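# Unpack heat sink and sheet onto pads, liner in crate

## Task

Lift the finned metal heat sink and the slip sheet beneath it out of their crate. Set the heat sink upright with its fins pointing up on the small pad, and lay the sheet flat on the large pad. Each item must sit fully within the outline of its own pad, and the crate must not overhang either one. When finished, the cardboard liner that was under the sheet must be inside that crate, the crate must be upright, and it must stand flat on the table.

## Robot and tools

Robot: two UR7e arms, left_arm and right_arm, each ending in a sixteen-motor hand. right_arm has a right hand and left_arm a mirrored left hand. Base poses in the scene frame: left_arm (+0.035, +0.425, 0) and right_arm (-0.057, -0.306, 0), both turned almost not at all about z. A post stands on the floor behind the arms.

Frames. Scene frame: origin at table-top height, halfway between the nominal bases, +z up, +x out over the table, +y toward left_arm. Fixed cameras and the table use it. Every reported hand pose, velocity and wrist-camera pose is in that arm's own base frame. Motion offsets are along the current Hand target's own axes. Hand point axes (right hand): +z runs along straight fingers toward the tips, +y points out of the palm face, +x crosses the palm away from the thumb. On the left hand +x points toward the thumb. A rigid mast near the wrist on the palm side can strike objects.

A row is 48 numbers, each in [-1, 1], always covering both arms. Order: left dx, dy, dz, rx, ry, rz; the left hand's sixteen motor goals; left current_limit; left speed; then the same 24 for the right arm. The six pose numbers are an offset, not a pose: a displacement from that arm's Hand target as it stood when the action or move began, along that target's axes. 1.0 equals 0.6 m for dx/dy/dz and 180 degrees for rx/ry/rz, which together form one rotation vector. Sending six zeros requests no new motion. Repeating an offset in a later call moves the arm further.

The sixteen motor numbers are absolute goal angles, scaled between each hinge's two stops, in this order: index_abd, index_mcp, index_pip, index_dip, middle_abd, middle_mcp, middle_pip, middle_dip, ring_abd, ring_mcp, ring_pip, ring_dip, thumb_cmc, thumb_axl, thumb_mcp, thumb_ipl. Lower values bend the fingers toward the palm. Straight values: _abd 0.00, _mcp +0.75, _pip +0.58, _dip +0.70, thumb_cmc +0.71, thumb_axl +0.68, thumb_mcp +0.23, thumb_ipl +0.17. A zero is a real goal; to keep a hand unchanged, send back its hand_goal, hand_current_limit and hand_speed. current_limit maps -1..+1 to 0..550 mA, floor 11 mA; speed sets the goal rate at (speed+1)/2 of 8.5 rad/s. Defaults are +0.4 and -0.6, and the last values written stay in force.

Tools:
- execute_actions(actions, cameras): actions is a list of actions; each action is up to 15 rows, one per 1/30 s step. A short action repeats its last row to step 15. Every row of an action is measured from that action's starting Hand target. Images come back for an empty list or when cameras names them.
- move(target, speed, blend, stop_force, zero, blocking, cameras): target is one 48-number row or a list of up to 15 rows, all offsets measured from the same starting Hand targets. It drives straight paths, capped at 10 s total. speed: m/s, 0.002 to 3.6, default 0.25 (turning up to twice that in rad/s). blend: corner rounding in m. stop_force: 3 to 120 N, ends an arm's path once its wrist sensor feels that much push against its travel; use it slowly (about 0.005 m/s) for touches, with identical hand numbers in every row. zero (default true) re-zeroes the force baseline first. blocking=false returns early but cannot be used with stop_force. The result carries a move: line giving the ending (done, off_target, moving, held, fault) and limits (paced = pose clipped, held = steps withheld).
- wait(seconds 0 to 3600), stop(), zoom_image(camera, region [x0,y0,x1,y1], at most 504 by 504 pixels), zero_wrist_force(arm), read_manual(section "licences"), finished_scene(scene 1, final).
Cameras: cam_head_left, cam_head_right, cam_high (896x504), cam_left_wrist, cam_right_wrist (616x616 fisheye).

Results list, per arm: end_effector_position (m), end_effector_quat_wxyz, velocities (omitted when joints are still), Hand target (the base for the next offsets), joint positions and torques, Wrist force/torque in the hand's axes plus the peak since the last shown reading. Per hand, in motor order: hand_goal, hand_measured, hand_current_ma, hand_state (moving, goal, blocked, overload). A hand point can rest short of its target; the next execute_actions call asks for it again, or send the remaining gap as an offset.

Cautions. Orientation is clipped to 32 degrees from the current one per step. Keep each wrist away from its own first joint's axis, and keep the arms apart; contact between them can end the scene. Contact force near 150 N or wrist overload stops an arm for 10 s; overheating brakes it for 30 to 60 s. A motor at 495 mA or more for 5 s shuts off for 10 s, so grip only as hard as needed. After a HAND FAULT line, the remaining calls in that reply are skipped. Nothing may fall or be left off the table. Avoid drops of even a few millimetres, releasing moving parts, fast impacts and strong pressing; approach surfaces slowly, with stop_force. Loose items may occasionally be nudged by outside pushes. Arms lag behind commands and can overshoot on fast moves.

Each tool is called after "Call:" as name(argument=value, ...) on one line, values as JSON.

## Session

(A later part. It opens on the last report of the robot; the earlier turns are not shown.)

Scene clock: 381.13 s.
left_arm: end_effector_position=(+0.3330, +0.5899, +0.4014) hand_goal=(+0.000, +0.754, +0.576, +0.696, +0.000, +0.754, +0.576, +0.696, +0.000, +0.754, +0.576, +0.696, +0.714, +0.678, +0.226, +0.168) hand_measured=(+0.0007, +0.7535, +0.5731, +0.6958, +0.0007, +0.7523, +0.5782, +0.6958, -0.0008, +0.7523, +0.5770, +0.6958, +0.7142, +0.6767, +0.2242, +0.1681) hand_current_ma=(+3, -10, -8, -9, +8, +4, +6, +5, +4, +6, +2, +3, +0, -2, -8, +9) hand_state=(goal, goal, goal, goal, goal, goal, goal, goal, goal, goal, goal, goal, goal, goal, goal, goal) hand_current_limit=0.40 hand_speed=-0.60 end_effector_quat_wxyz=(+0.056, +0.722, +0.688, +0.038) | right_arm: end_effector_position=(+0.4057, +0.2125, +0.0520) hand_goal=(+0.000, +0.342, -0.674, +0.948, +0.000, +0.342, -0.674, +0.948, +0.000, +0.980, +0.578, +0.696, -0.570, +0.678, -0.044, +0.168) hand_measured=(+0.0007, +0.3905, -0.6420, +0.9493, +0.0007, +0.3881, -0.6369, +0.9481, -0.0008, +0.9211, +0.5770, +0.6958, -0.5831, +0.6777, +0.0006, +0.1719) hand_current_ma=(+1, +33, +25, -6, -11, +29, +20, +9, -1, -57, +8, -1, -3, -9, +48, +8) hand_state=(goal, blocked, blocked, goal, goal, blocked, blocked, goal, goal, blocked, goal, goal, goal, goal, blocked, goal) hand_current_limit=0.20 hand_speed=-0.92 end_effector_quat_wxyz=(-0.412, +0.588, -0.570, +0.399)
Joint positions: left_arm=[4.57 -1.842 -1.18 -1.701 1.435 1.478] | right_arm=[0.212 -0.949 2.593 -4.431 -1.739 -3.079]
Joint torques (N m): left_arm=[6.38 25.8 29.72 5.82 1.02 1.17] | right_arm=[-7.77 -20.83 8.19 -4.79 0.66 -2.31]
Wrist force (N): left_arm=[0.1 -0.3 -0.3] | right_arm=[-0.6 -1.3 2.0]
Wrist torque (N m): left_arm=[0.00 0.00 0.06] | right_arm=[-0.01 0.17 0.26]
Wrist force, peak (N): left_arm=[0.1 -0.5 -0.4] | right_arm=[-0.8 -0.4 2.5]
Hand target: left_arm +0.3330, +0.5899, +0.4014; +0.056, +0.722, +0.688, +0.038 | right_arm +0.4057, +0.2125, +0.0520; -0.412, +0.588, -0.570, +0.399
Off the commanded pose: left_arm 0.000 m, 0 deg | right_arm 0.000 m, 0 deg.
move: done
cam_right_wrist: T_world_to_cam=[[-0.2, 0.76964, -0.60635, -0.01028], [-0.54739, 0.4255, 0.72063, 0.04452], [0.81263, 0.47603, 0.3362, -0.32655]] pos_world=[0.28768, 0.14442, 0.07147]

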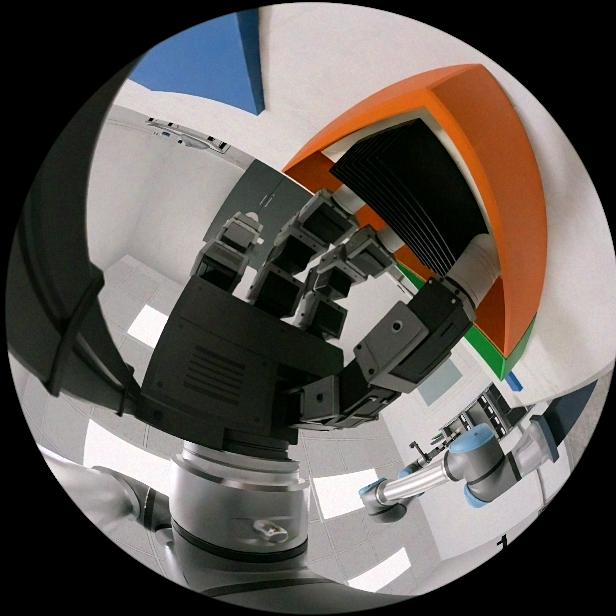

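Call:
move(target=[[0,0,0,0,0,0,0,0.754,0.576,0.696,0,0.754,0.576,0.696,0,0.754,0.576,0.696,0.714,0.678,0.226,0.168,0.4,-0.6,0,0,0,0,0,0,0,0.22,-0.737,0.93,0,0.22,-0.737,0.93,0,0.98,0.577,0.696,-0.571,0.677,-0.25,0.1,0.4,-0.92],[0,0,0,0,0,0,0,0.754,0.576,0.696,0,0.754,0.576,0.696,0,0.754,0.576,0.696,0.714,0.678,0.226,0.168,0.4,-0.6,0,0,0,0,0,0,0,0.12,-0.79,0.9,0,0.12,-0.79,0.9,0,0.98,0.577,0.696,-0.571,0.677,-0.37,0.03,0.6,-0.92]], speed=0.05, cameras=["cam_right_wrist"])

Scene clock: 391.73 s.
left_arm: end_effector_position=(+0.3330, +0.5899, +0.4014) hand_goal=(+0.000, +0.754, +0.576, +0.696, +0.000, +0.754, +0.576, +0.696, +0.000, +0.754, +0.576, +0.696, +0.714, +0.678, +0.226, +0.168) hand_measured=(+0.0007, +0.7523, +0.5731, +0.6958, -0.0008, +0.7547, +0.5782, +0.6958, +0.0007, +0.7523, +0.5770, +0.6958, +0.7142, +0.6767, +0.2232, +0.1672) hand_current_ma=(+5, -6, -11, -13, +5, -3, +13, +11, +9, +4, +2, +2, +2, -3, -8, +8) hand_state=(goal, goal, goal, goal, goal, goal, goal, goal, goal, goal, goal, goal, goal, goal, goal, goal) hand_current_limit=0.40 hand_speed=-0.60 end_effector_quat_wxyz=(+0.056, +0.722, +0.688, +0.038) | right_arm: end_effector_position=(+0.4057, +0.2125, +0.0520) hand_goal=(+0.000, +0.120, -0.790, +0.900, +0.000, +0.120, -0.790, +0.900, +0.000, +0.980, +0.578, +0.696, -0.570, +0.678, -0.370, +0.030) hand_measured=(+0.0007, +0.3856, -0.6420, +0.9506, -0.0008, +0.3784, -0.6356, +0.9506, -0.0008, +0.9211, +0.5770, +0.6958, -0.5806, +0.6798, +0.0025, +0.1729) hand_current_ma=(-10, +254, +113, +37, -13, +239, +121, +52, +1, -34, -1, -5, -17, -5, +298, +161) hand_state=(goal, blocked, blocked, blocked, goal, blocked, blocked, blocked, goal, blocked, goal, goal, goal, goal, moving, blocked) hand_current_limit=0.60 hand_speed=-0.92 end_effector_quat_wxyz=(-0.412, +0.588, -0.570, +0.399)
Joint positions: left_arm=[4.57 -1.842 -1.18 -1.701 1.435 1.478] | right_arm=[0.212 -0.949 2.593 -4.431 -1.739 -3.079]
Joint torques (N m): left_arm=[6.66 26.18 29.82 5.77 1.05 1.04] | right_arm=[-3.82 -20.71 1.76 -2.32 0.6 -2.25]
Wrist force (N): left_arm=[0.4 -0.3 -0.1] | right_arm=[-0.3 -2.1 1.6]
Wrist torque (N m): left_arm=[-0.02 -0.04 0.09] | right_arm=[-0.05 0.14 0.25]
Wrist force, peak (N): left_arm=[0.2 -0.5 -0.4] | right_arm=[-0.8 -2.6 2.0]
Hand target: left_arm +0.3330, +0.5899, +0.4014; +0.056, +0.722, +0.688, +0.038 | right_arm +0.4057, +0.2125, +0.0520; -0.412, +0.588, -0.570, +0.399
Off the commanded pose: left_arm 0.000 m, 0 deg | right_arm 0.000 m, 0 deg.
move: done
cam_right_wrist: T_world_to_cam=[[-0.2, 0.76964, -0.60635, -0.01028], [-0.54739, 0.4255, 0.72063, 0.04452], [0.81263, 0.47603, 0.3362, -0.32655]] pos_world=[0.28768, 0.14442, 0.07147]

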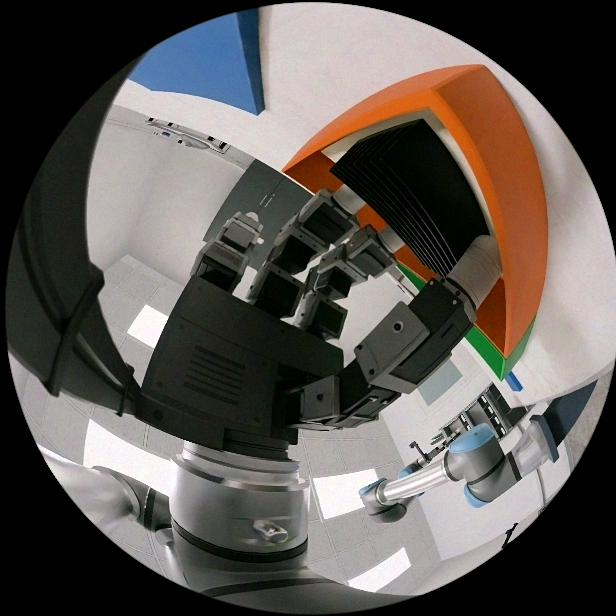

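Call:
move(target=[0,0,0,0,0,0,0,0.754,0.576,0.696,0,0.754,0.576,0.696,0,0.754,0.576,0.696,0.714,0.678,0.226,0.168,0.4,-0.6,0,-0.0157,-0.0057,0,0,0,0,0.12,-0.79,0.9,0,0.12,-0.79,0.9,0,0.98,0.577,0.696,-0.571,0.677,-0.37,0.03,0.6,-0.92], speed=0.03, cameras=["cam_right_wrist"])

Call:
zoom_image(camera="cam_right_wrist", region=[280, 60, 560, 400])

Scene clock: 398.93 s.
left_arm: end_effector_position=(+0.3330, +0.5899, +0.4014) hand_goal=(+0.000, +0.754, +0.576, +0.696, +0.000, +0.754, +0.576, +0.696, +0.000, +0.754, +0.576, +0.696, +0.714, +0.678, +0.226, +0.168) hand_measured=(+0.0007, +0.7547, +0.5744, +0.6958, +0.0007, +0.7547, +0.5770, +0.6958, +0.0007, +0.7511, +0.5770, +0.6958, +0.7142, +0.6777, +0.2232, +0.1681) hand_current_ma=(+6, -2, -13, -11, +6, -2, +12, +9, +4, +3, +6, -1, -3, -3, -4, +8) hand_state=(goal, goal, goal, goal, goal, goal, goal, goal, goal, goal, goal, goal, goal, goal, goal, goal) hand_current_limit=0.40 hand_speed=-0.60 end_effector_quat_wxyz=(+0.056, +0.722, +0.688, +0.038) | right_arm: end_effector_position=(+0.4056, +0.2125, +0.0620) hand_goal=(+0.000, +0.120, -0.790, +0.900, +0.000, +0.120, -0.790, +0.900, +0.000, +0.980, +0.578, +0.696, -0.570, +0.678, -0.370, +0.030) hand_measured=(-0.0023, +0.3856, -0.6407, +0.9684, -0.0008, +0.3314, -0.6356, +0.9557, -0.0008, +0.9211, +0.5770, +0.6958, -0.5203, +0.6809, +0.0035, +0.1729) hand_current_ma=(-5, +245, +126, +50, -9, +184, +123, +49, +6, -59, +1, +2, +31, -7, +442, +166) hand_state=(goal, blocked, blocked, blocked, goal, blocked, blocked, blocked, goal, blocked, goal, goal, blocked, goal, blocked, blocked) hand_current_limit=0.60 hand_speed=-0.92 end_effector_quat_wxyz=(-0.412, +0.589, -0.570, +0.399)
Joint positions: left_arm=[4.57 -1.842 -1.18 -1.701 1.435 1.478] | right_arm=[0.212 -0.995 2.598 -4.39 -1.739 -3.079]
Joint torques (N m): left_arm=[6.13 26.86 27.81 5.76 1 0.85] | right_arm=[-6.89 -20.58 -5.16 -6 0.12 -1.99]
Wrist force (N): left_arm=[0.2 -0.3 -0.3] | right_arm=[-0.9 2.0 2.6]
Wrist torque (N m): left_arm=[0.00 -0.02 0.07] | right_arm=[0.19 0.20 0.24]
Wrist force, peak (N): left_arm=[0.3 -0.5 -0.3] | right_arm=[-0.8 2.2 2.7]
Hand target: left_arm +0.3330, +0.5899, +0.4014; +0.056, +0.722, +0.688, +0.038 | right_arm +0.4057, +0.2125, +0.0620; -0.412, +0.588, -0.570, +0.399
Off the commanded pose: left_arm 0.000 m, 0 deg | right_arm 0.000 m, 0 deg.
move: done
cam_right_wrist: T_world_to_cam=[[-0.2001, 0.76959, -0.60637, -0.00418], [-0.54732, 0.42552, 0.72067, 0.03728], [0.81265, 0.47609, 0.33606, -0.32992]] pos_world=[0.28768, 0.14442, 0.08147]

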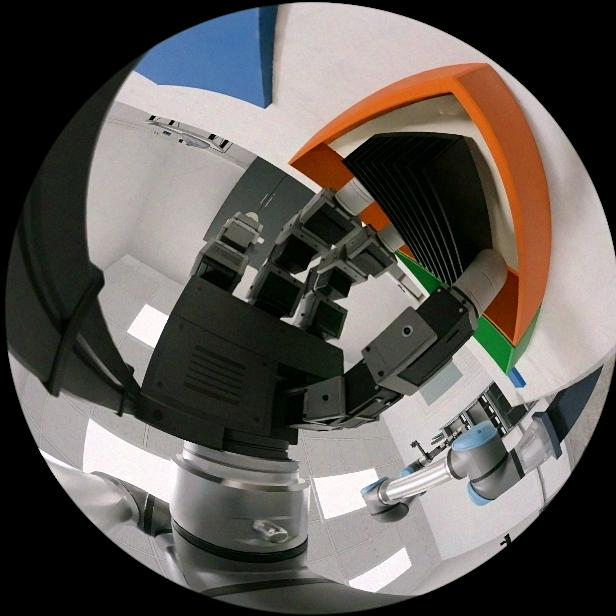

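Scaled by 1.482 from the camera's image (finer frame: 880x880).

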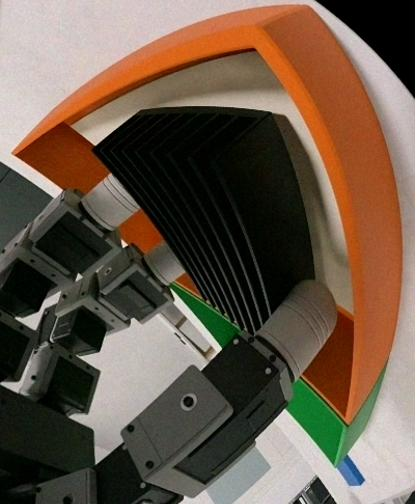

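Call:
move(target=[0,0,0,0,0,0,0,0.754,0.576,0.696,0,0.754,0.576,0.696,0,0.754,0.576,0.696,0.714,0.678,0.226,0.168,0.4,-0.6,0,0.0155,0.0056,0,0,0,0,0.12,-0.79,0.9,0,0.12,-0.79,0.9,0,0.98,0.577,0.696,-0.571,0.677,-0.37,0.03,0.6,-0.92], speed=0.02)

Call:
move(target=[0,0,0,0,0,0,0,0.754,0.576,0.696,0,0.754,0.576,0.696,0,0.754,0.576,0.696,0.714,0.678,0.226,0.168,0.4,-0.6,0,0,0,0,0,0,0,0.43,-0.62,0.948,0,0.43,-0.62,0.948,0,0.98,0.577,0.696,-0.67,0.677,0.055,0.168,0.6,-0.9], speed=0.02, cameras=["cam_right_wrist","cam_high"])

Call:
zoom_image(camera="cam_right_wrist", region=[280, 60, 560, 400])

Scene clock: 411.27 s.
left_arm: end_effector_position=(+0.3330, +0.5899, +0.4014) hand_goal=(+0.000, +0.754, +0.576, +0.696, +0.000, +0.754, +0.576, +0.696, +0.000, +0.754, +0.576, +0.696, +0.714, +0.678, +0.226, +0.168) hand_measured=(-0.0008, +0.7523, +0.5731, +0.6958, -0.0008, +0.7535, +0.5770, +0.6983, +0.0007, +0.7523, +0.5757, +0.6971, +0.7142, +0.6767, +0.2232, +0.1681) hand_current_ma=(+9, -6, -11, -7, +4, +2, +8, +11, +3, +4, +4, +1, +2, +2, -7, +8) hand_state=(goal, goal, goal, goal, goal, goal, goal, goal, goal, goal, goal, goal, goal, goal, goal, goal) hand_current_limit=0.40 hand_speed=-0.60 end_effector_quat_wxyz=(+0.056, +0.722, +0.688, +0.038) | right_arm: end_effector_position=(+0.4057, +0.2125, +0.0521) hand_goal=(+0.000, +0.120, -0.790, +0.900, +0.000, +0.120, -0.790, +0.900, +0.000, +0.980, +0.578, +0.696, -0.570, +0.678, -0.370, +0.030) hand_measured=(-0.0023, +0.3856, -0.6407, +0.9672, +0.0007, +0.3266, -0.6394, +0.9557, +0.0007, +0.9211, +0.5770, +0.6958, -0.5102, +0.6820, +0.0045, +0.1729) hand_current_ma=(-10, +238, +130, +44, +7, +185, +114, +45, -11, -48, +16, -7, +59, -1, +437, +164) hand_state=(goal, blocked, blocked, blocked, goal, blocked, blocked, blocked, goal, blocked, goal, goal, blocked, goal, blocked, blocked) hand_current_limit=0.60 hand_speed=-0.92 end_effector_quat_wxyz=(-0.412, +0.588, -0.570, +0.399)
Joint positions: left_arm=[4.57 -1.842 -1.18 -1.701 1.435 1.478] | right_arm=[0.212 -0.95 2.593 -4.43 -1.739 -3.079]
Joint torques (N m): left_arm=[6.65 27.21 27.48 5.75 1.05 0.47] | right_arm=[0.78 -33.26 -2.03 -0.53 -1.18 2.61]
Wrist force (N): left_arm=[0.1 -0.4 -0.1] | right_arm=[-1.0 -0.6 1.2]
Wrist torque (N m): left_arm=[-0.04 0.01 0.06] | right_arm=[0.08 0.21 0.22]
Wrist force, peak (N): left_arm=[0.2 -0.5 -0.5] | right_arm=[-1.3 -3.3 -0.5]
Hand target: left_arm +0.3330, +0.5899, +0.4014; +0.056, +0.722, +0.688, +0.038 | right_arm +0.4057, +0.2125, +0.0521; -0.412, +0.588, -0.570, +0.399
Off the commanded pose: left_arm 0.000 m, 0 deg | right_arm 0.000 m, 0 deg.
move: done

Scene clock: 412.00 s.
left_arm: end_effector_position=(+0.3330, +0.5899, +0.4014) hand_goal=(+0.000, +0.754, +0.576, +0.696, +0.000, +0.754, +0.576, +0.696, +0.000, +0.754, +0.576, +0.696, +0.714, +0.678, +0.226, +0.168) hand_measured=(-0.0008, +0.7535, +0.5731, +0.6971, -0.0008, +0.7523, +0.5782, +0.6958, -0.0008, +0.7523, +0.5757, +0.6958, +0.7154, +0.6777, +0.2232, +0.1672) hand_current_ma=(+6, -6, -12, -6, +4, +3, +6, +1, +1, +7, +5, +0, -1, -1, -9, +11) hand_state=(goal, goal, goal, goal, goal, goal, goal, goal, goal, goal, goal, goal, goal, goal, goal, goal) hand_current_limit=0.40 hand_speed=-0.60 end_effector_quat_wxyz=(+0.056, +0.722, +0.688, +0.038) | right_arm: end_effector_position=(+0.4057, +0.2125, +0.0521) hand_goal=(+0.000, +0.430, -0.620, +0.948, +0.000, +0.430, -0.620, +0.948, +0.000, +0.980, +0.578, +0.696, -0.670, +0.678, +0.056, +0.168) hand_measured=(-0.0023, +0.3664, -0.6061, +0.9748, +0.0007, +0.3193, -0.6189, +0.9608, -0.0008, +0.9211, +0.5770, +0.6958, -0.5127, +0.6830, -0.0064, +0.1967) hand_current_ma=(-13, -5, +13, +5, -4, -47, -1, +13, -6, -39, +0, +6, +137, +1, +185, +37) hand_state=(goal, moving, goal, blocked, goal, moving, goal, goal, goal, blocked, goal, goal, moving, goal, moving, blocked) hand_current_limit=0.60 hand_speed=-0.90 end_effector_quat_wxyz=(-0.412, +0.588, -0.570, +0.399)
Joint positions: left_arm=[4.57 -1.842 -1.18 -1.701 1.435 1.478] | right_arm=[0.212 -0.95 2.593 -4.43 -1.739 -3.079]
Joint torques (N m): left_arm=[7.32 25.8 27.58 5.72 0.82 0.51] | right_arm=[4.28 -34.22 7.5 -0.3 -0.4 2.54]
Wrist force (N): left_arm=[0.3 -0.4 -0.3] | right_arm=[-1.3 -0.6 0.7]
Wrist torque (N m): left_arm=[-0.01 -0.03 0.08] | right_arm=[0.09 0.25 0.28]
Wrist force, peak (N): left_arm=[0.2 -0.5 -0.3] | right_arm=[-1.0 -2.0 1.2]
Hand target: left_arm +0.3330, +0.5899, +0.4014; +0.056, +0.722, +0.688, +0.038 | right_arm +0.4057, +0.2125, +0.0521; -0.412, +0.588, -0.570, +0.399
Off the commanded pose: left_arm 0.000 m, 0 deg | right_arm 0.000 m, 0 deg.
move: done
cam_right_wrist: T_world_to_cam=[[-0.2, 0.76964, -0.60635, -0.01022], [-0.54739, 0.4255, 0.72063, 0.04445], [0.81263, 0.47603, 0.3362, -0.32659]] pos_world=[0.28768, 0.14442, 0.07157]
Images, in order (width x height): cam_high 896x504, cam_right_wrist 616x616.

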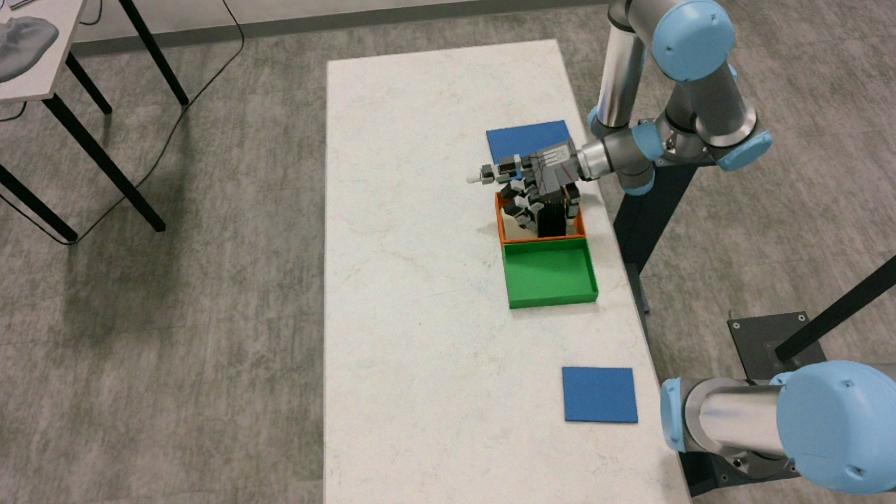

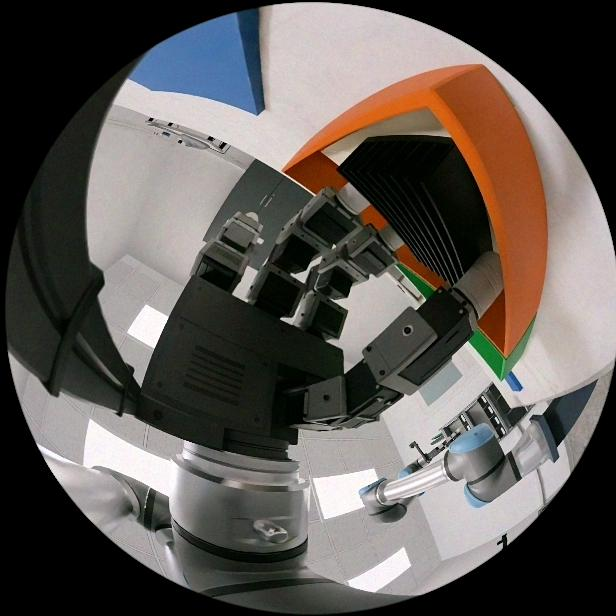

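Scaled by 1.482 from the camera's image (finer frame: 880x880).

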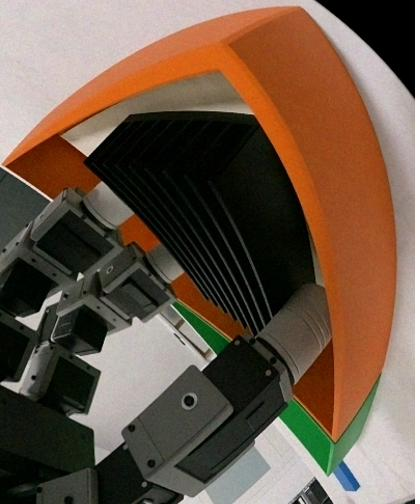

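Call:
wait(seconds=1, cameras=["cam_right_wrist"])

Call:
zoom_image(camera="cam_right_wrist", region=[280, 60, 560, 400])

Scene clock: 417.27 s.
left_arm: end_effector_position=(+0.3330, +0.5899, +0.4014) hand_goal=(+0.000, +0.754, +0.576, +0.696, +0.000, +0.754, +0.576, +0.696, +0.000, +0.754, +0.576, +0.696, +0.714, +0.678, +0.226, +0.168) hand_measured=(+0.0007, +0.7523, +0.5718, +0.6958, +0.0007, +0.7535, +0.5782, +0.6958, +0.0007, +0.7523, +0.5744, +0.6958, +0.7129, +0.6777, +0.2232, +0.1672) hand_current_ma=(+5, -5, -12, -6, +5, -2, +3, +5, +1, +4, +4, +6, +6, +0, -5, +8) hand_state=(goal, goal, goal, goal, goal, goal, goal, goal, goal, goal, goal, goal, goal, goal, goal, goal) hand_current_limit=0.40 hand_speed=-0.60 end_effector_quat_wxyz=(+0.056, +0.722, +0.688, +0.038) | right_arm: end_effector_position=(+0.4057, +0.2125, +0.0521) hand_goal=(+0.000, +0.430, -0.620, +0.948, +0.000, +0.430, -0.620, +0.948, +0.000, +0.980, +0.578, +0.696, -0.670, +0.678, +0.056, +0.168) hand_measured=(-0.0023, +0.3869, -0.6061, +0.9723, +0.0007, +0.3784, -0.6189, +0.9608, -0.0008, +0.9211, +0.5770, +0.6958, -0.6509, +0.6820, +0.0421, +0.1815) hand_current_ma=(-13, -44, +8, +2, -12, -44, +3, +16, +6, -45, +16, -18, +8, -4, +0, +10) hand_state=(goal, blocked, goal, blocked, goal, blocked, goal, goal, goal, blocked, goal, goal, goal, goal, goal, goal) hand_current_limit=0.60 hand_speed=-0.90 end_effector_quat_wxyz=(-0.412, +0.588, -0.570, +0.399)
Joint positions: left_arm=[4.57 -1.842 -1.18 -1.701 1.435 1.478] | right_arm=[0.212 -0.95 2.593 -4.43 -1.739 -3.079]
Joint torques (N m): left_arm=[7.1 27.08 26.69 5.75 0.77 0.27] | right_arm=[4.53 -35.1 7.53 -2.96 0.8 2.62]
Wrist force (N): left_arm=[0.2 -0.3 -0.2] | right_arm=[-0.4 -0.4 1.8]
Wrist torque (N m): left_arm=[0.00 -0.01 0.07] | right_arm=[0.05 0.14 0.30]
Wrist force, peak (N): left_arm=[0.4 -0.4 -0.5] | right_arm=[-0.6 -0.5 2.2]
Hand target: left_arm +0.3330, +0.5899, +0.4014; +0.056, +0.722, +0.688, +0.038 | right_arm +0.4057, +0.2125, +0.0521; -0.412, +0.588, -0.570, +0.399
Off the commanded pose: left_arm 0.000 m, 0 deg | right_arm 0.000 m, 0 deg.
wait: 1.00 s; at rest from the start
cam_right_wrist: T_world_to_cam=[[-0.2, 0.76964, -0.60635, -0.01022], [-0.54739, 0.4255, 0.72063, 0.04445], [0.81263, 0.47603, 0.3362, -0.32659]] pos_world=[0.28768, 0.14442, 0.07157]

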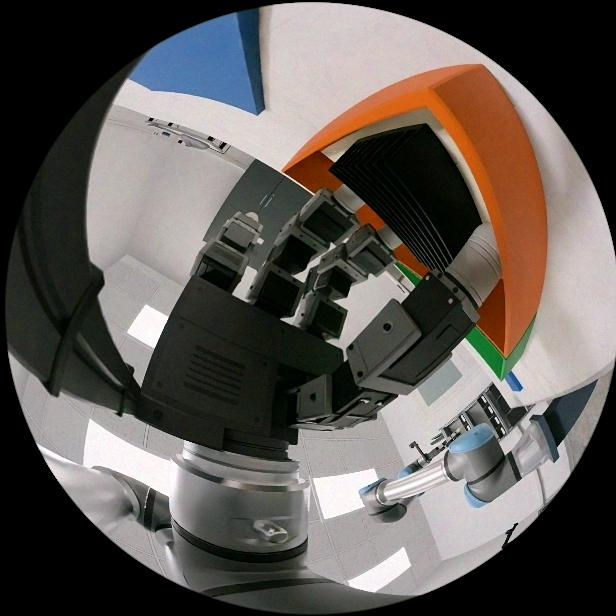

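Scaled by 1.482 from the camera's image (finer frame: 880x880).

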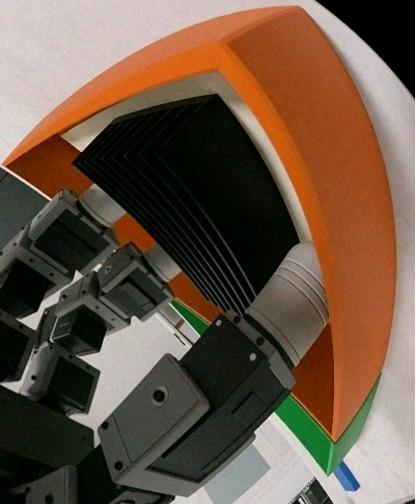

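Call:
move(target=[[0,0,0,0,0,0,0,0.754,0.576,0.696,0,0.754,0.576,0.696,0,0.754,0.576,0.696,0.714,0.678,0.226,0.168,0.4,-0.6,0,0,0,0,0,0,0,0.34,-0.70,0.948,0,0.34,-0.70,0.948,0,0.98,0.577,0.696,-0.67,0.677,-0.15,0.13,0.4,-0.92],[0,0,0,0,0,0,0,0.754,0.576,0.696,0,0.754,0.576,0.696,0,0.754,0.576,0.696,0.714,0.678,0.226,0.168,0.4,-0.6,0,0,0,0,0,0,0,0.12,-0.79,0.9,0,0.12,-0.79,0.9,0,0.98,0.577,0.696,-0.67,0.677,-0.42,0.01,0.75,-0.92]], speed=0.02)

Call:
wait(seconds=1.5, cameras=["cam_right_wrist"])

Call:
zoom_image(camera="cam_right_wrist", region=[280, 60, 560, 400])

Scene clock: 430.23 s.
left_arm: end_effector_position=(+0.3330, +0.5899, +0.4014) hand_goal=(+0.000, +0.754, +0.576, +0.696, +0.000, +0.754, +0.576, +0.696, +0.000, +0.754, +0.576, +0.696, +0.714, +0.678, +0.226, +0.168) hand_measured=(-0.0008, +0.7523, +0.5731, +0.6958, -0.0008, +0.7547, +0.5770, +0.6958, +0.0007, +0.7523, +0.5757, +0.6958, +0.7142, +0.6777, +0.2242, +0.1672) hand_current_ma=(+11, -3, -16, -11, +4, -1, +8, +5, +4, +8, +3, +5, +6, -3, -2, +11) hand_state=(goal, goal, goal, goal, goal, goal, goal, goal, goal, goal, goal, goal, goal, goal, goal, goal) hand_current_limit=0.40 hand_speed=-0.60 end_effector_quat_wxyz=(+0.056, +0.722, +0.688, +0.038) | right_arm: end_effector_position=(+0.4057, +0.2125, +0.0521) hand_goal=(+0.000, +0.120, -0.790, +0.900, +0.000, +0.120, -0.790, +0.900, +0.000, +0.980, +0.578, +0.696, -0.670, +0.678, -0.420, +0.010) hand_measured=(-0.0023, +0.3772, -0.6138, +0.9723, -0.0008, +0.3639, -0.6189, +0.9608, +0.0007, +0.9211, +0.5770, +0.6958, -0.6496, +0.6820, +0.0134, +0.1433) hand_current_ma=(-9, +153, +154, +59, -10, +129, +136, +51, +6, -35, +8, +3, +1, +6, +199, +135) hand_state=(goal, moving, blocked, blocked, goal, moving, blocked, blocked, goal, blocked, goal, goal, goal, goal, moving, moving) hand_current_limit=0.75 hand_speed=-0.92 end_effector_quat_wxyz=(-0.412, +0.588, -0.570, +0.399)
Joint positions: left_arm=[4.57 -1.842 -1.18 -1.701 1.435 1.478] | right_arm=[0.212 -0.95 2.593 -4.43 -1.739 -3.079]
Joint torques (N m): left_arm=[7.17 27.75 26.12 5.79 0.87 0.04] | right_arm=[3.98 -34.28 7.82 -4.84 0.69 2.69]
Wrist force (N): left_arm=[0.2 -0.3 -0.3] | right_arm=[-0.8 0.1 2.3]
Wrist torque (N m): left_arm=[0.00 -0.02 0.08] | right_arm=[0.06 0.19 0.26]
Wrist force, peak (N): left_arm=[0.3 -0.4 -0.4] | right_arm=[-0.7 -0.2 2.6]
Hand target: left_arm +0.3330, +0.5899, +0.4014; +0.056, +0.722, +0.688, +0.038 | right_arm +0.4057, +0.2125, +0.0521; -0.412, +0.588, -0.570, +0.399
Off the commanded pose: left_arm 0.000 m, 0 deg | right_arm 0.000 m, 0 deg.
move: done

Scene clock: 431.73 s.
left_arm: end_effector_position=(+0.3330, +0.5899, +0.4014) hand_goal=(+0.000, +0.754, +0.576, +0.696, +0.000, +0.754, +0.576, +0.696, +0.000, +0.754, +0.576, +0.696, +0.714, +0.678, +0.226, +0.168) hand_measured=(-0.0008, +0.7523, +0.5731, +0.6945, -0.0008, +0.7535, +0.5770, +0.6958, +0.0007, +0.7523, +0.5757, +0.6958, +0.7154, +0.6777, +0.2232, +0.1691) hand_current_ma=(+6, -6, -13, -4, +9, +3, +7, +9, +3, +9, +5, +4, +3, -3, -6, +8) hand_state=(goal, goal, goal, goal, goal, goal, goal, goal, goal, goal, goal, goal, goal, goal, goal, goal) hand_current_limit=0.40 hand_speed=-0.60 end_effector_quat_wxyz=(+0.056, +0.722, +0.688, +0.038) | right_arm: end_effector_position=(+0.4057, +0.2125, +0.0521) hand_goal=(+0.000, +0.120, -0.790, +0.900, +0.000, +0.120, -0.790, +0.900, +0.000, +0.980, +0.578, +0.696, -0.670, +0.678, -0.420, +0.010) hand_measured=(-0.0023, +0.3748, -0.6138, +0.9735, +0.0007, +0.3615, -0.6189, +0.9621, -0.0008, +0.9211, +0.5770, +0.6958, -0.6509, +0.6820, +0.0134, +0.1433) hand_current_ma=(-17, +235, +149, +50, -9, +208, +131, +72, +9, -44, +11, -4, +5, +1, +475, +150) hand_state=(goal, blocked, blocked, blocked, goal, blocked, blocked, blocked, goal, blocked, goal, goal, goal, goal, blocked, blocked) hand_current_limit=0.75 hand_speed=-0.92 end_effector_quat_wxyz=(-0.412, +0.588, -0.570, +0.399)
Joint positions: left_arm=[4.57 -1.842 -1.18 -1.701 1.435 1.478] | right_arm=[0.212 -0.95 2.593 -4.43 -1.739 -3.079]
Joint torques (N m): left_arm=[6.26 26.51 25.32 5.56 0.84 -0.05] | right_arm=[4.37 -34.68 7.88 -4.93 0.69 2.57]
Wrist force (N): left_arm=[0.1 -0.3 -0.4] | right_arm=[-0.7 -0.1 2.0]
Wrist torque (N m): left_arm=[0.00 0.00 0.06] | right_arm=[0.04 0.18 0.27]
Wrist force, peak (N): left_arm=[0.2 -0.5 -0.3] | right_arm=[-1.2 -0.1 2.6]
Hand target: left_arm +0.3330, +0.5899, +0.4014; +0.056, +0.722, +0.688, +0.038 | right_arm +0.4057, +0.2125, +0.0521; -0.412, +0.588, -0.570, +0.399
Off the commanded pose: left_arm 0.000 m, 0 deg | right_arm 0.000 m, 0 deg.
wait: 1.50 s; at rest by 0.17 s
cam_right_wrist: T_world_to_cam=[[-0.2, 0.76964, -0.60635, -0.01022], [-0.54739, 0.4255, 0.72063, 0.04445], [0.81263, 0.47603, 0.3362, -0.32659]] pos_world=[0.28768, 0.14442, 0.07157]

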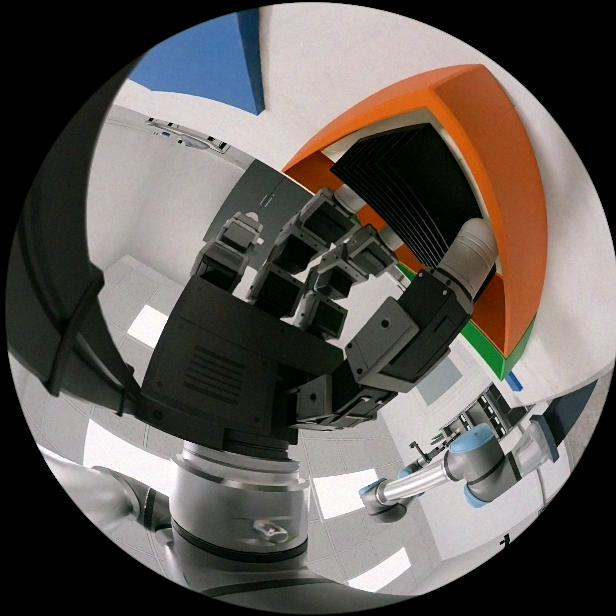

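Scaled by 1.482 from the camera's image (finer frame: 880x880).

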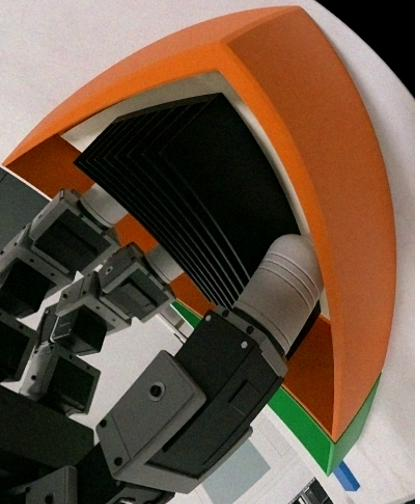

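Call:
move(target=[0,0,0,0,0,0,0,0.754,0.576,0.696,0,0.754,0.576,0.696,0,0.754,0.576,0.696,0.714,0.678,0.226,0.168,0.4,-0.6,0,-0.0313,-0.0114,0,0,0,0,0.12,-0.79,0.9,0,0.12,-0.79,0.9,0,0.98,0.577,0.696,-0.67,0.677,-0.42,0.01,0.75,-0.92], speed=0.03, cameras=["cam_right_wrist","cam_high"])

Call:
zoom_image(camera="cam_right_wrist", region=[280, 60, 560, 400])

Scene clock: 436.37 s.
left_arm: end_effector_position=(+0.3330, +0.5899, +0.4014) hand_goal=(+0.000, +0.754, +0.576, +0.696, +0.000, +0.754, +0.576, +0.696, +0.000, +0.754, +0.576, +0.696, +0.714, +0.678, +0.226, +0.168) hand_measured=(+0.0007, +0.7523, +0.5731, +0.6945, +0.0007, +0.7535, +0.5770, +0.6958, +0.0007, +0.7523, +0.5757, +0.6971, +0.7142, +0.6767, +0.2232, +0.1681) hand_current_ma=(+9, -5, -12, -9, +9, +4, +8, +3, -1, +8, -1, +7, +2, -3, -6, +12) hand_state=(goal, goal, goal, goal, goal, goal, goal, goal, goal, goal, goal, goal, goal, goal, goal, goal) hand_current_limit=0.40 hand_speed=-0.60 end_effector_quat_wxyz=(+0.056, +0.722, +0.688, +0.038) | right_arm: end_effector_position=(+0.4056, +0.2125, +0.0721) hand_goal=(+0.000, +0.120, -0.790, +0.900, +0.000, +0.120, -0.790, +0.900, +0.000, +0.980, +0.578, +0.696, -0.670, +0.678, -0.420, +0.010) hand_measured=(-0.0023, +0.3748, -0.6138, +0.9735, +0.0007, +0.3615, -0.6189, +0.9621, +0.0007, +0.9211, +0.5770, +0.6958, -0.6496, +0.6820, +0.0144, +0.1443) hand_current_ma=(-13, +241, +136, +62, -5, +226, +146, +58, -3, -50, +12, -27, +0, +0, +479, +154) hand_state=(goal, blocked, blocked, blocked, goal, blocked, blocked, blocked, goal, blocked, goal, goal, goal, goal, blocked, blocked) hand_current_limit=0.75 hand_speed=-0.92 end_effector_quat_wxyz=(-0.412, +0.589, -0.570, +0.399)
Joint positions: left_arm=[4.57 -1.842 -1.18 -1.701 1.435 1.478] | right_arm=[0.212 -1.041 2.601 -4.348 -1.739 -3.079]
Joint torques (N m): left_arm=[6.3 26.86 25.03 5.6 0.97 -0.22] | right_arm=[-5.67 -19.47 -3.9 -5.71 -0.02 1.16]
Wrist force (N): left_arm=[0.0 -0.2 -0.2] | right_arm=[-0.8 1.9 2.5]
Wrist torque (N m): left_arm=[0.00 0.02 0.05] | right_arm=[0.18 0.18 0.26]
Wrist force, peak (N): left_arm=[0.3 -0.5 -0.4] | right_arm=[-0.8 2.6 2.5]
Hand target: left_arm +0.3330, +0.5899, +0.4014; +0.056, +0.722, +0.688, +0.038 | right_arm +0.4057, +0.2125, +0.0721; -0.412, +0.588, -0.570, +0.399
Off the commanded pose: left_arm 0.000 m, 0 deg | right_arm 0.000 m, 0 deg.
move: done
cam_right_wrist: T_world_to_cam=[[-0.20012, 0.76958, -0.60638, 0.00195], [-0.54736, 0.4255, 0.72066, 0.03002], [0.81261, 0.47613, 0.33609, -0.33331]] pos_world=[0.28768, 0.14442, 0.09157]
Images, in order (width x height): cam_high 896x504, cam_right_wrist 616x616.

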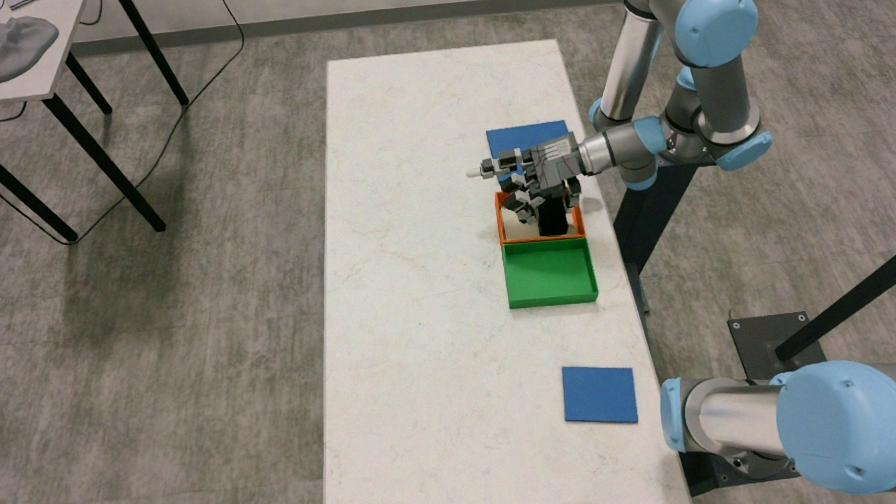

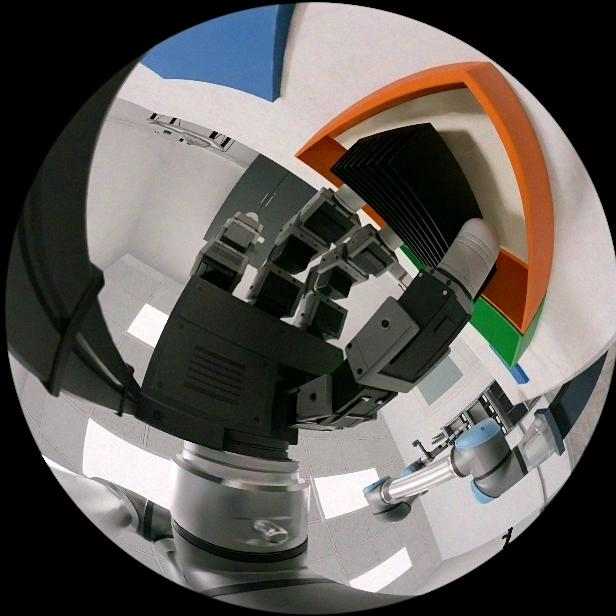

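Scaled by 1.482 from the camera's image (finer frame: 880x880).

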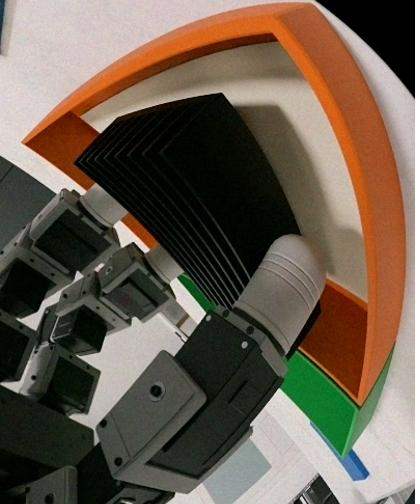

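Call:
move(target=[[0,0,0,0,0,0,0,0.754,0.576,0.696,0,0.754,0.576,0.696,0,0.754,0.576,0.696,0.714,0.678,0.226,0.168,0.4,-0.6,0,-0.1377,-0.0501,0,0,0,0,0.12,-0.79,0.9,0,0.12,-0.79,0.9,0,0.98,0.577,0.696,-0.67,0.677,-0.42,0.01,0.75,-0.92],[0,0,0,0,0,0,0,0.754,0.576,0.696,0,0.754,0.576,0.696,0,0.754,0.576,0.696,0.714,0.678,0.226,0.168,0.4,-0.6,-0.7352,-0.1132,-0.1175,0,-0.439,-0.1598,0,0.12,-0.79,0.9,0,0.12,-0.79,0.9,0,0.98,0.577,0.696,-0.67,0.677,-0.42,0.01,0.75,-0.92]], speed=0.15, blend=[0.03,0], cameras=["all"])

Scene clock: 474.37 s.
left_arm: end_effector_position=(+0.3330, +0.5899, +0.4014) hand_goal=(+0.000, +0.754, +0.576, +0.696, +0.000, +0.754, +0.576, +0.696, +0.000, +0.754, +0.576, +0.696, +0.714, +0.678, +0.226, +0.168) hand_measured=(+0.0007, +0.7535, +0.5731, +0.6971, +0.0007, +0.7523, +0.5782, +0.6958, +0.0007, +0.7523, +0.5770, +0.6958, +0.7142, +0.6777, +0.2232, +0.1681) hand_current_ma=(+5, -2, -11, -6, +7, +5, +7, +10, +0, +5, +10, +4, +6, -1, -3, +10) hand_state=(goal, goal, goal, goal, goal, goal, goal, goal, goal, goal, goal, goal, goal, goal, goal, goal) hand_current_limit=0.40 hand_speed=-0.60 end_effector_quat_wxyz=(+0.056, +0.722, +0.688, +0.038) | right_arm: end_effector_position=(+0.3483, +0.6519, +0.1602) hand_goal=(+0.000, +0.120, -0.790, +0.900, +0.000, +0.120, -0.790, +0.900, +0.000, +0.980, +0.578, +0.696, -0.670, +0.678, -0.420, +0.010) hand_measured=(-0.0023, +0.3736, -0.6138, +0.9735, +0.0007, +0.3603, -0.6176, +0.9608, +0.0007, +0.9211, +0.5770, +0.6958, -0.6496, +0.6820, +0.0144, +0.1443) hand_current_ma=(-3, +234, +156, +45, -6, +217, +132, +59, -15, -44, +8, -15, +13, +1, +479, +162) hand_state=(goal, blocked, blocked, blocked, goal, blocked, blocked, blocked, goal, blocked, goal, goal, goal, goal, blocked, blocked) hand_current_limit=0.75 hand_speed=-0.92 end_effector_quat_wxyz=(-0.573, +0.819, -0.029, +0.020)
Joint positions: left_arm=[4.57 -1.842 -1.18 -1.701 1.435 1.478] | right_arm=[0.684 -0.95 1.738 -3.441 -0.817 -3.49]
Joint torques (N m): left_arm=[7.39 26.22 22.81 5.56 0.83 -0.82] | right_arm=[-5.18 -43.68 -23.01 -3.35 0.85 2.08]
Wrist force (N): left_arm=[0.1 -0.3 -0.3] | right_arm=[-0.6 1.9 2.5]
Wrist torque (N m): left_arm=[0.00 -0.01 0.07] | right_arm=[0.16 0.16 0.27]
Wrist force, peak (N): left_arm=[0.4 -0.5 -0.2] | right_arm=[-0.6 3.9 3.4]
Hand target: left_arm +0.3330, +0.5899, +0.4014; +0.056, +0.722, +0.688, +0.038 | right_arm +0.3483, +0.6519, +0.1603; -0.573, +0.819, -0.029, +0.020
Off the commanded pose: left_arm 0.000 m, 0 deg | right_arm 0.000 m, 0 deg.
move: done
cam_left_wrist: T_world_to_cam=[[-0.64881, -0.75957, -0.04586, 0.64715], [-0.60971, 0.48286, 0.62857, -0.37487], [-0.4553, 0.43578, -0.7764, 0.3347]] pos_world=[0.34371, 0.5267, 0.52516]
cam_right_wrist: T_world_to_cam=[[-0.78585, -0.11945, -0.60677, 0.48938], [-0.47998, -0.50087, 0.72024, 0.32866], [-0.38995, 0.85724, 0.33628, -0.35518]] pos_world=[0.40383, 0.52754, 0.17967]

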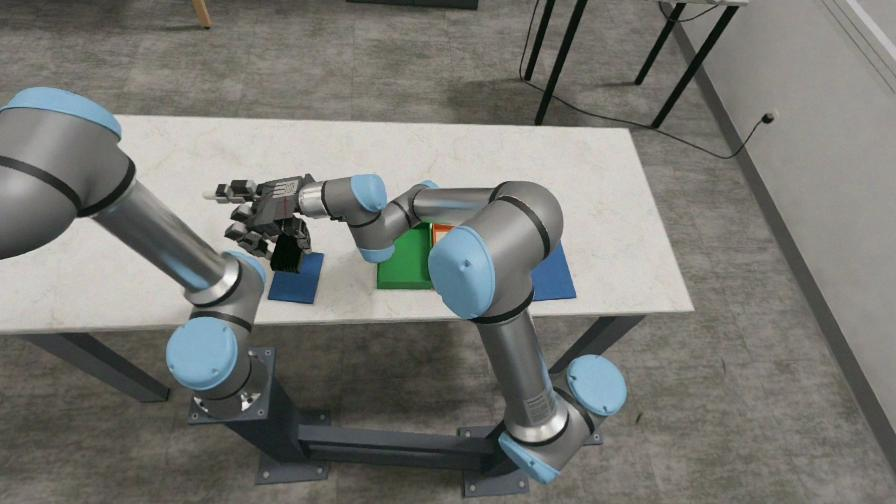

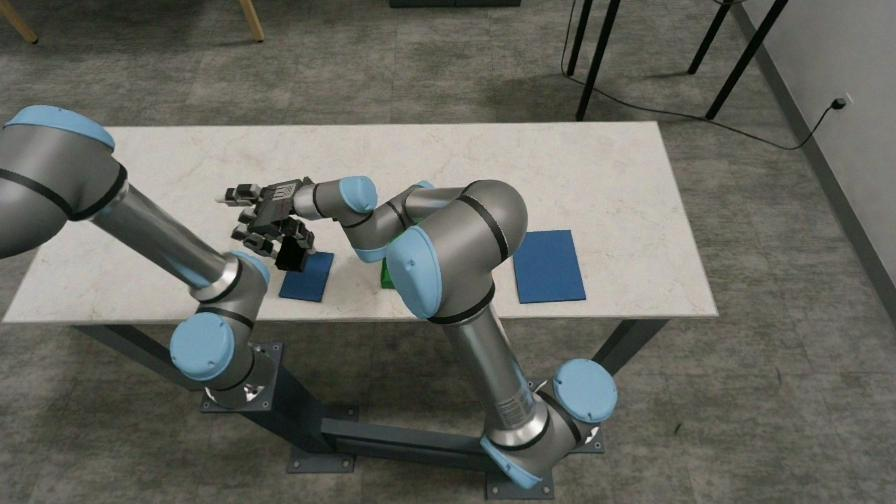

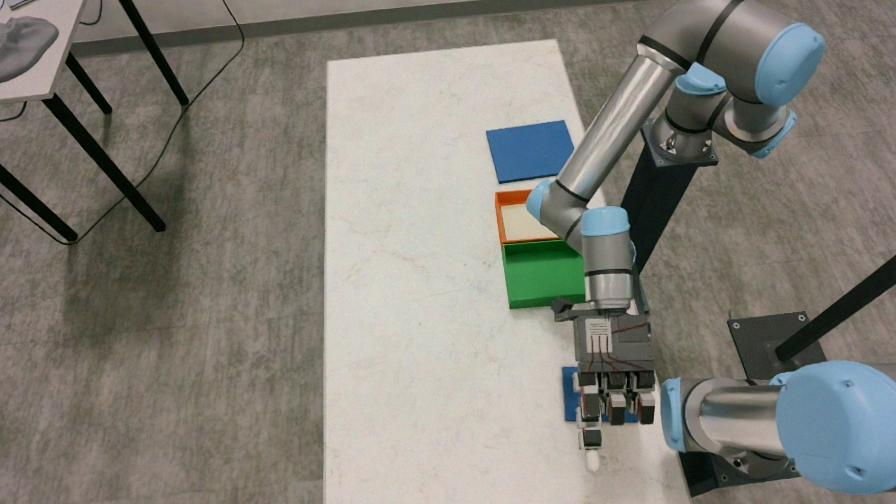

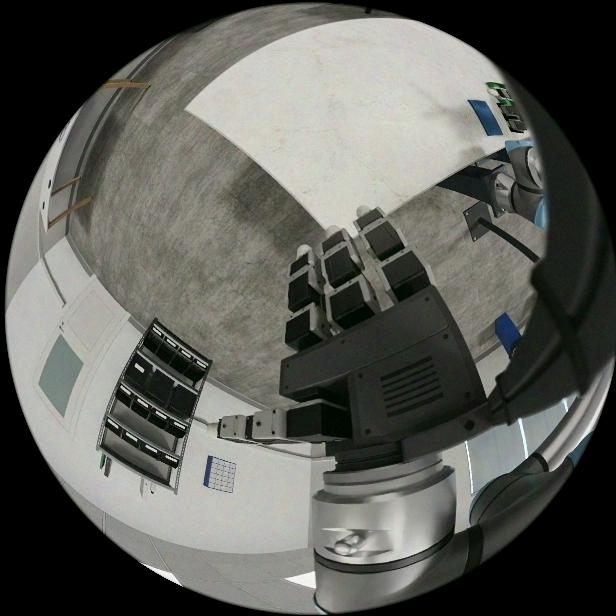

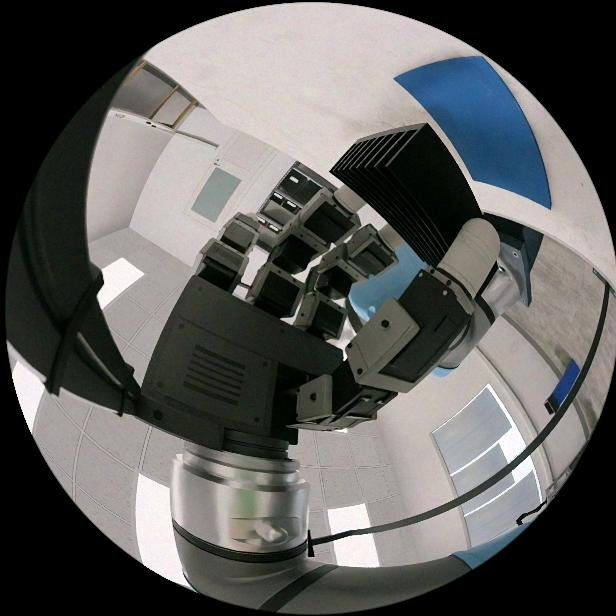

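Call:
zoom_image(camera="cam_right_wrist", region=[320, 30, 570, 330])

Call:
zoom_image(camera="cam_head_right", region=[210, 170, 380, 320])

Scaled by 1.680 from the camera's image (finer frame: 880x880).

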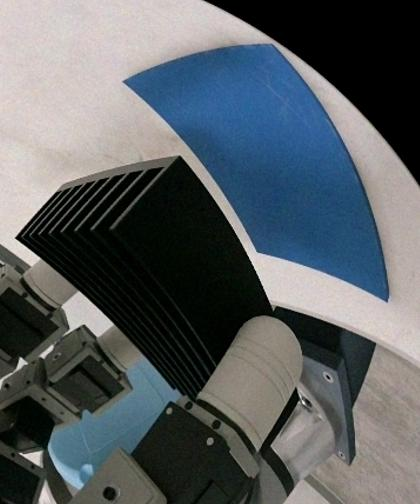

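Scaled by 2.965 from the camera's image (finer frame: 1280x720).

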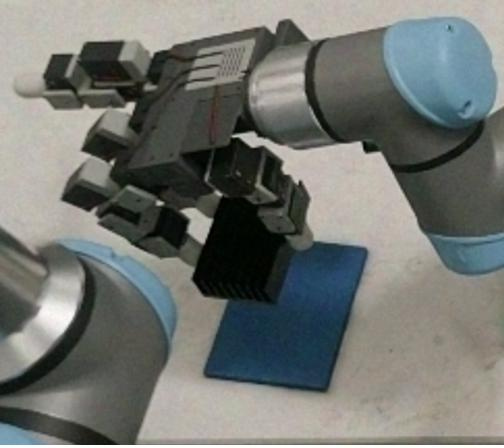

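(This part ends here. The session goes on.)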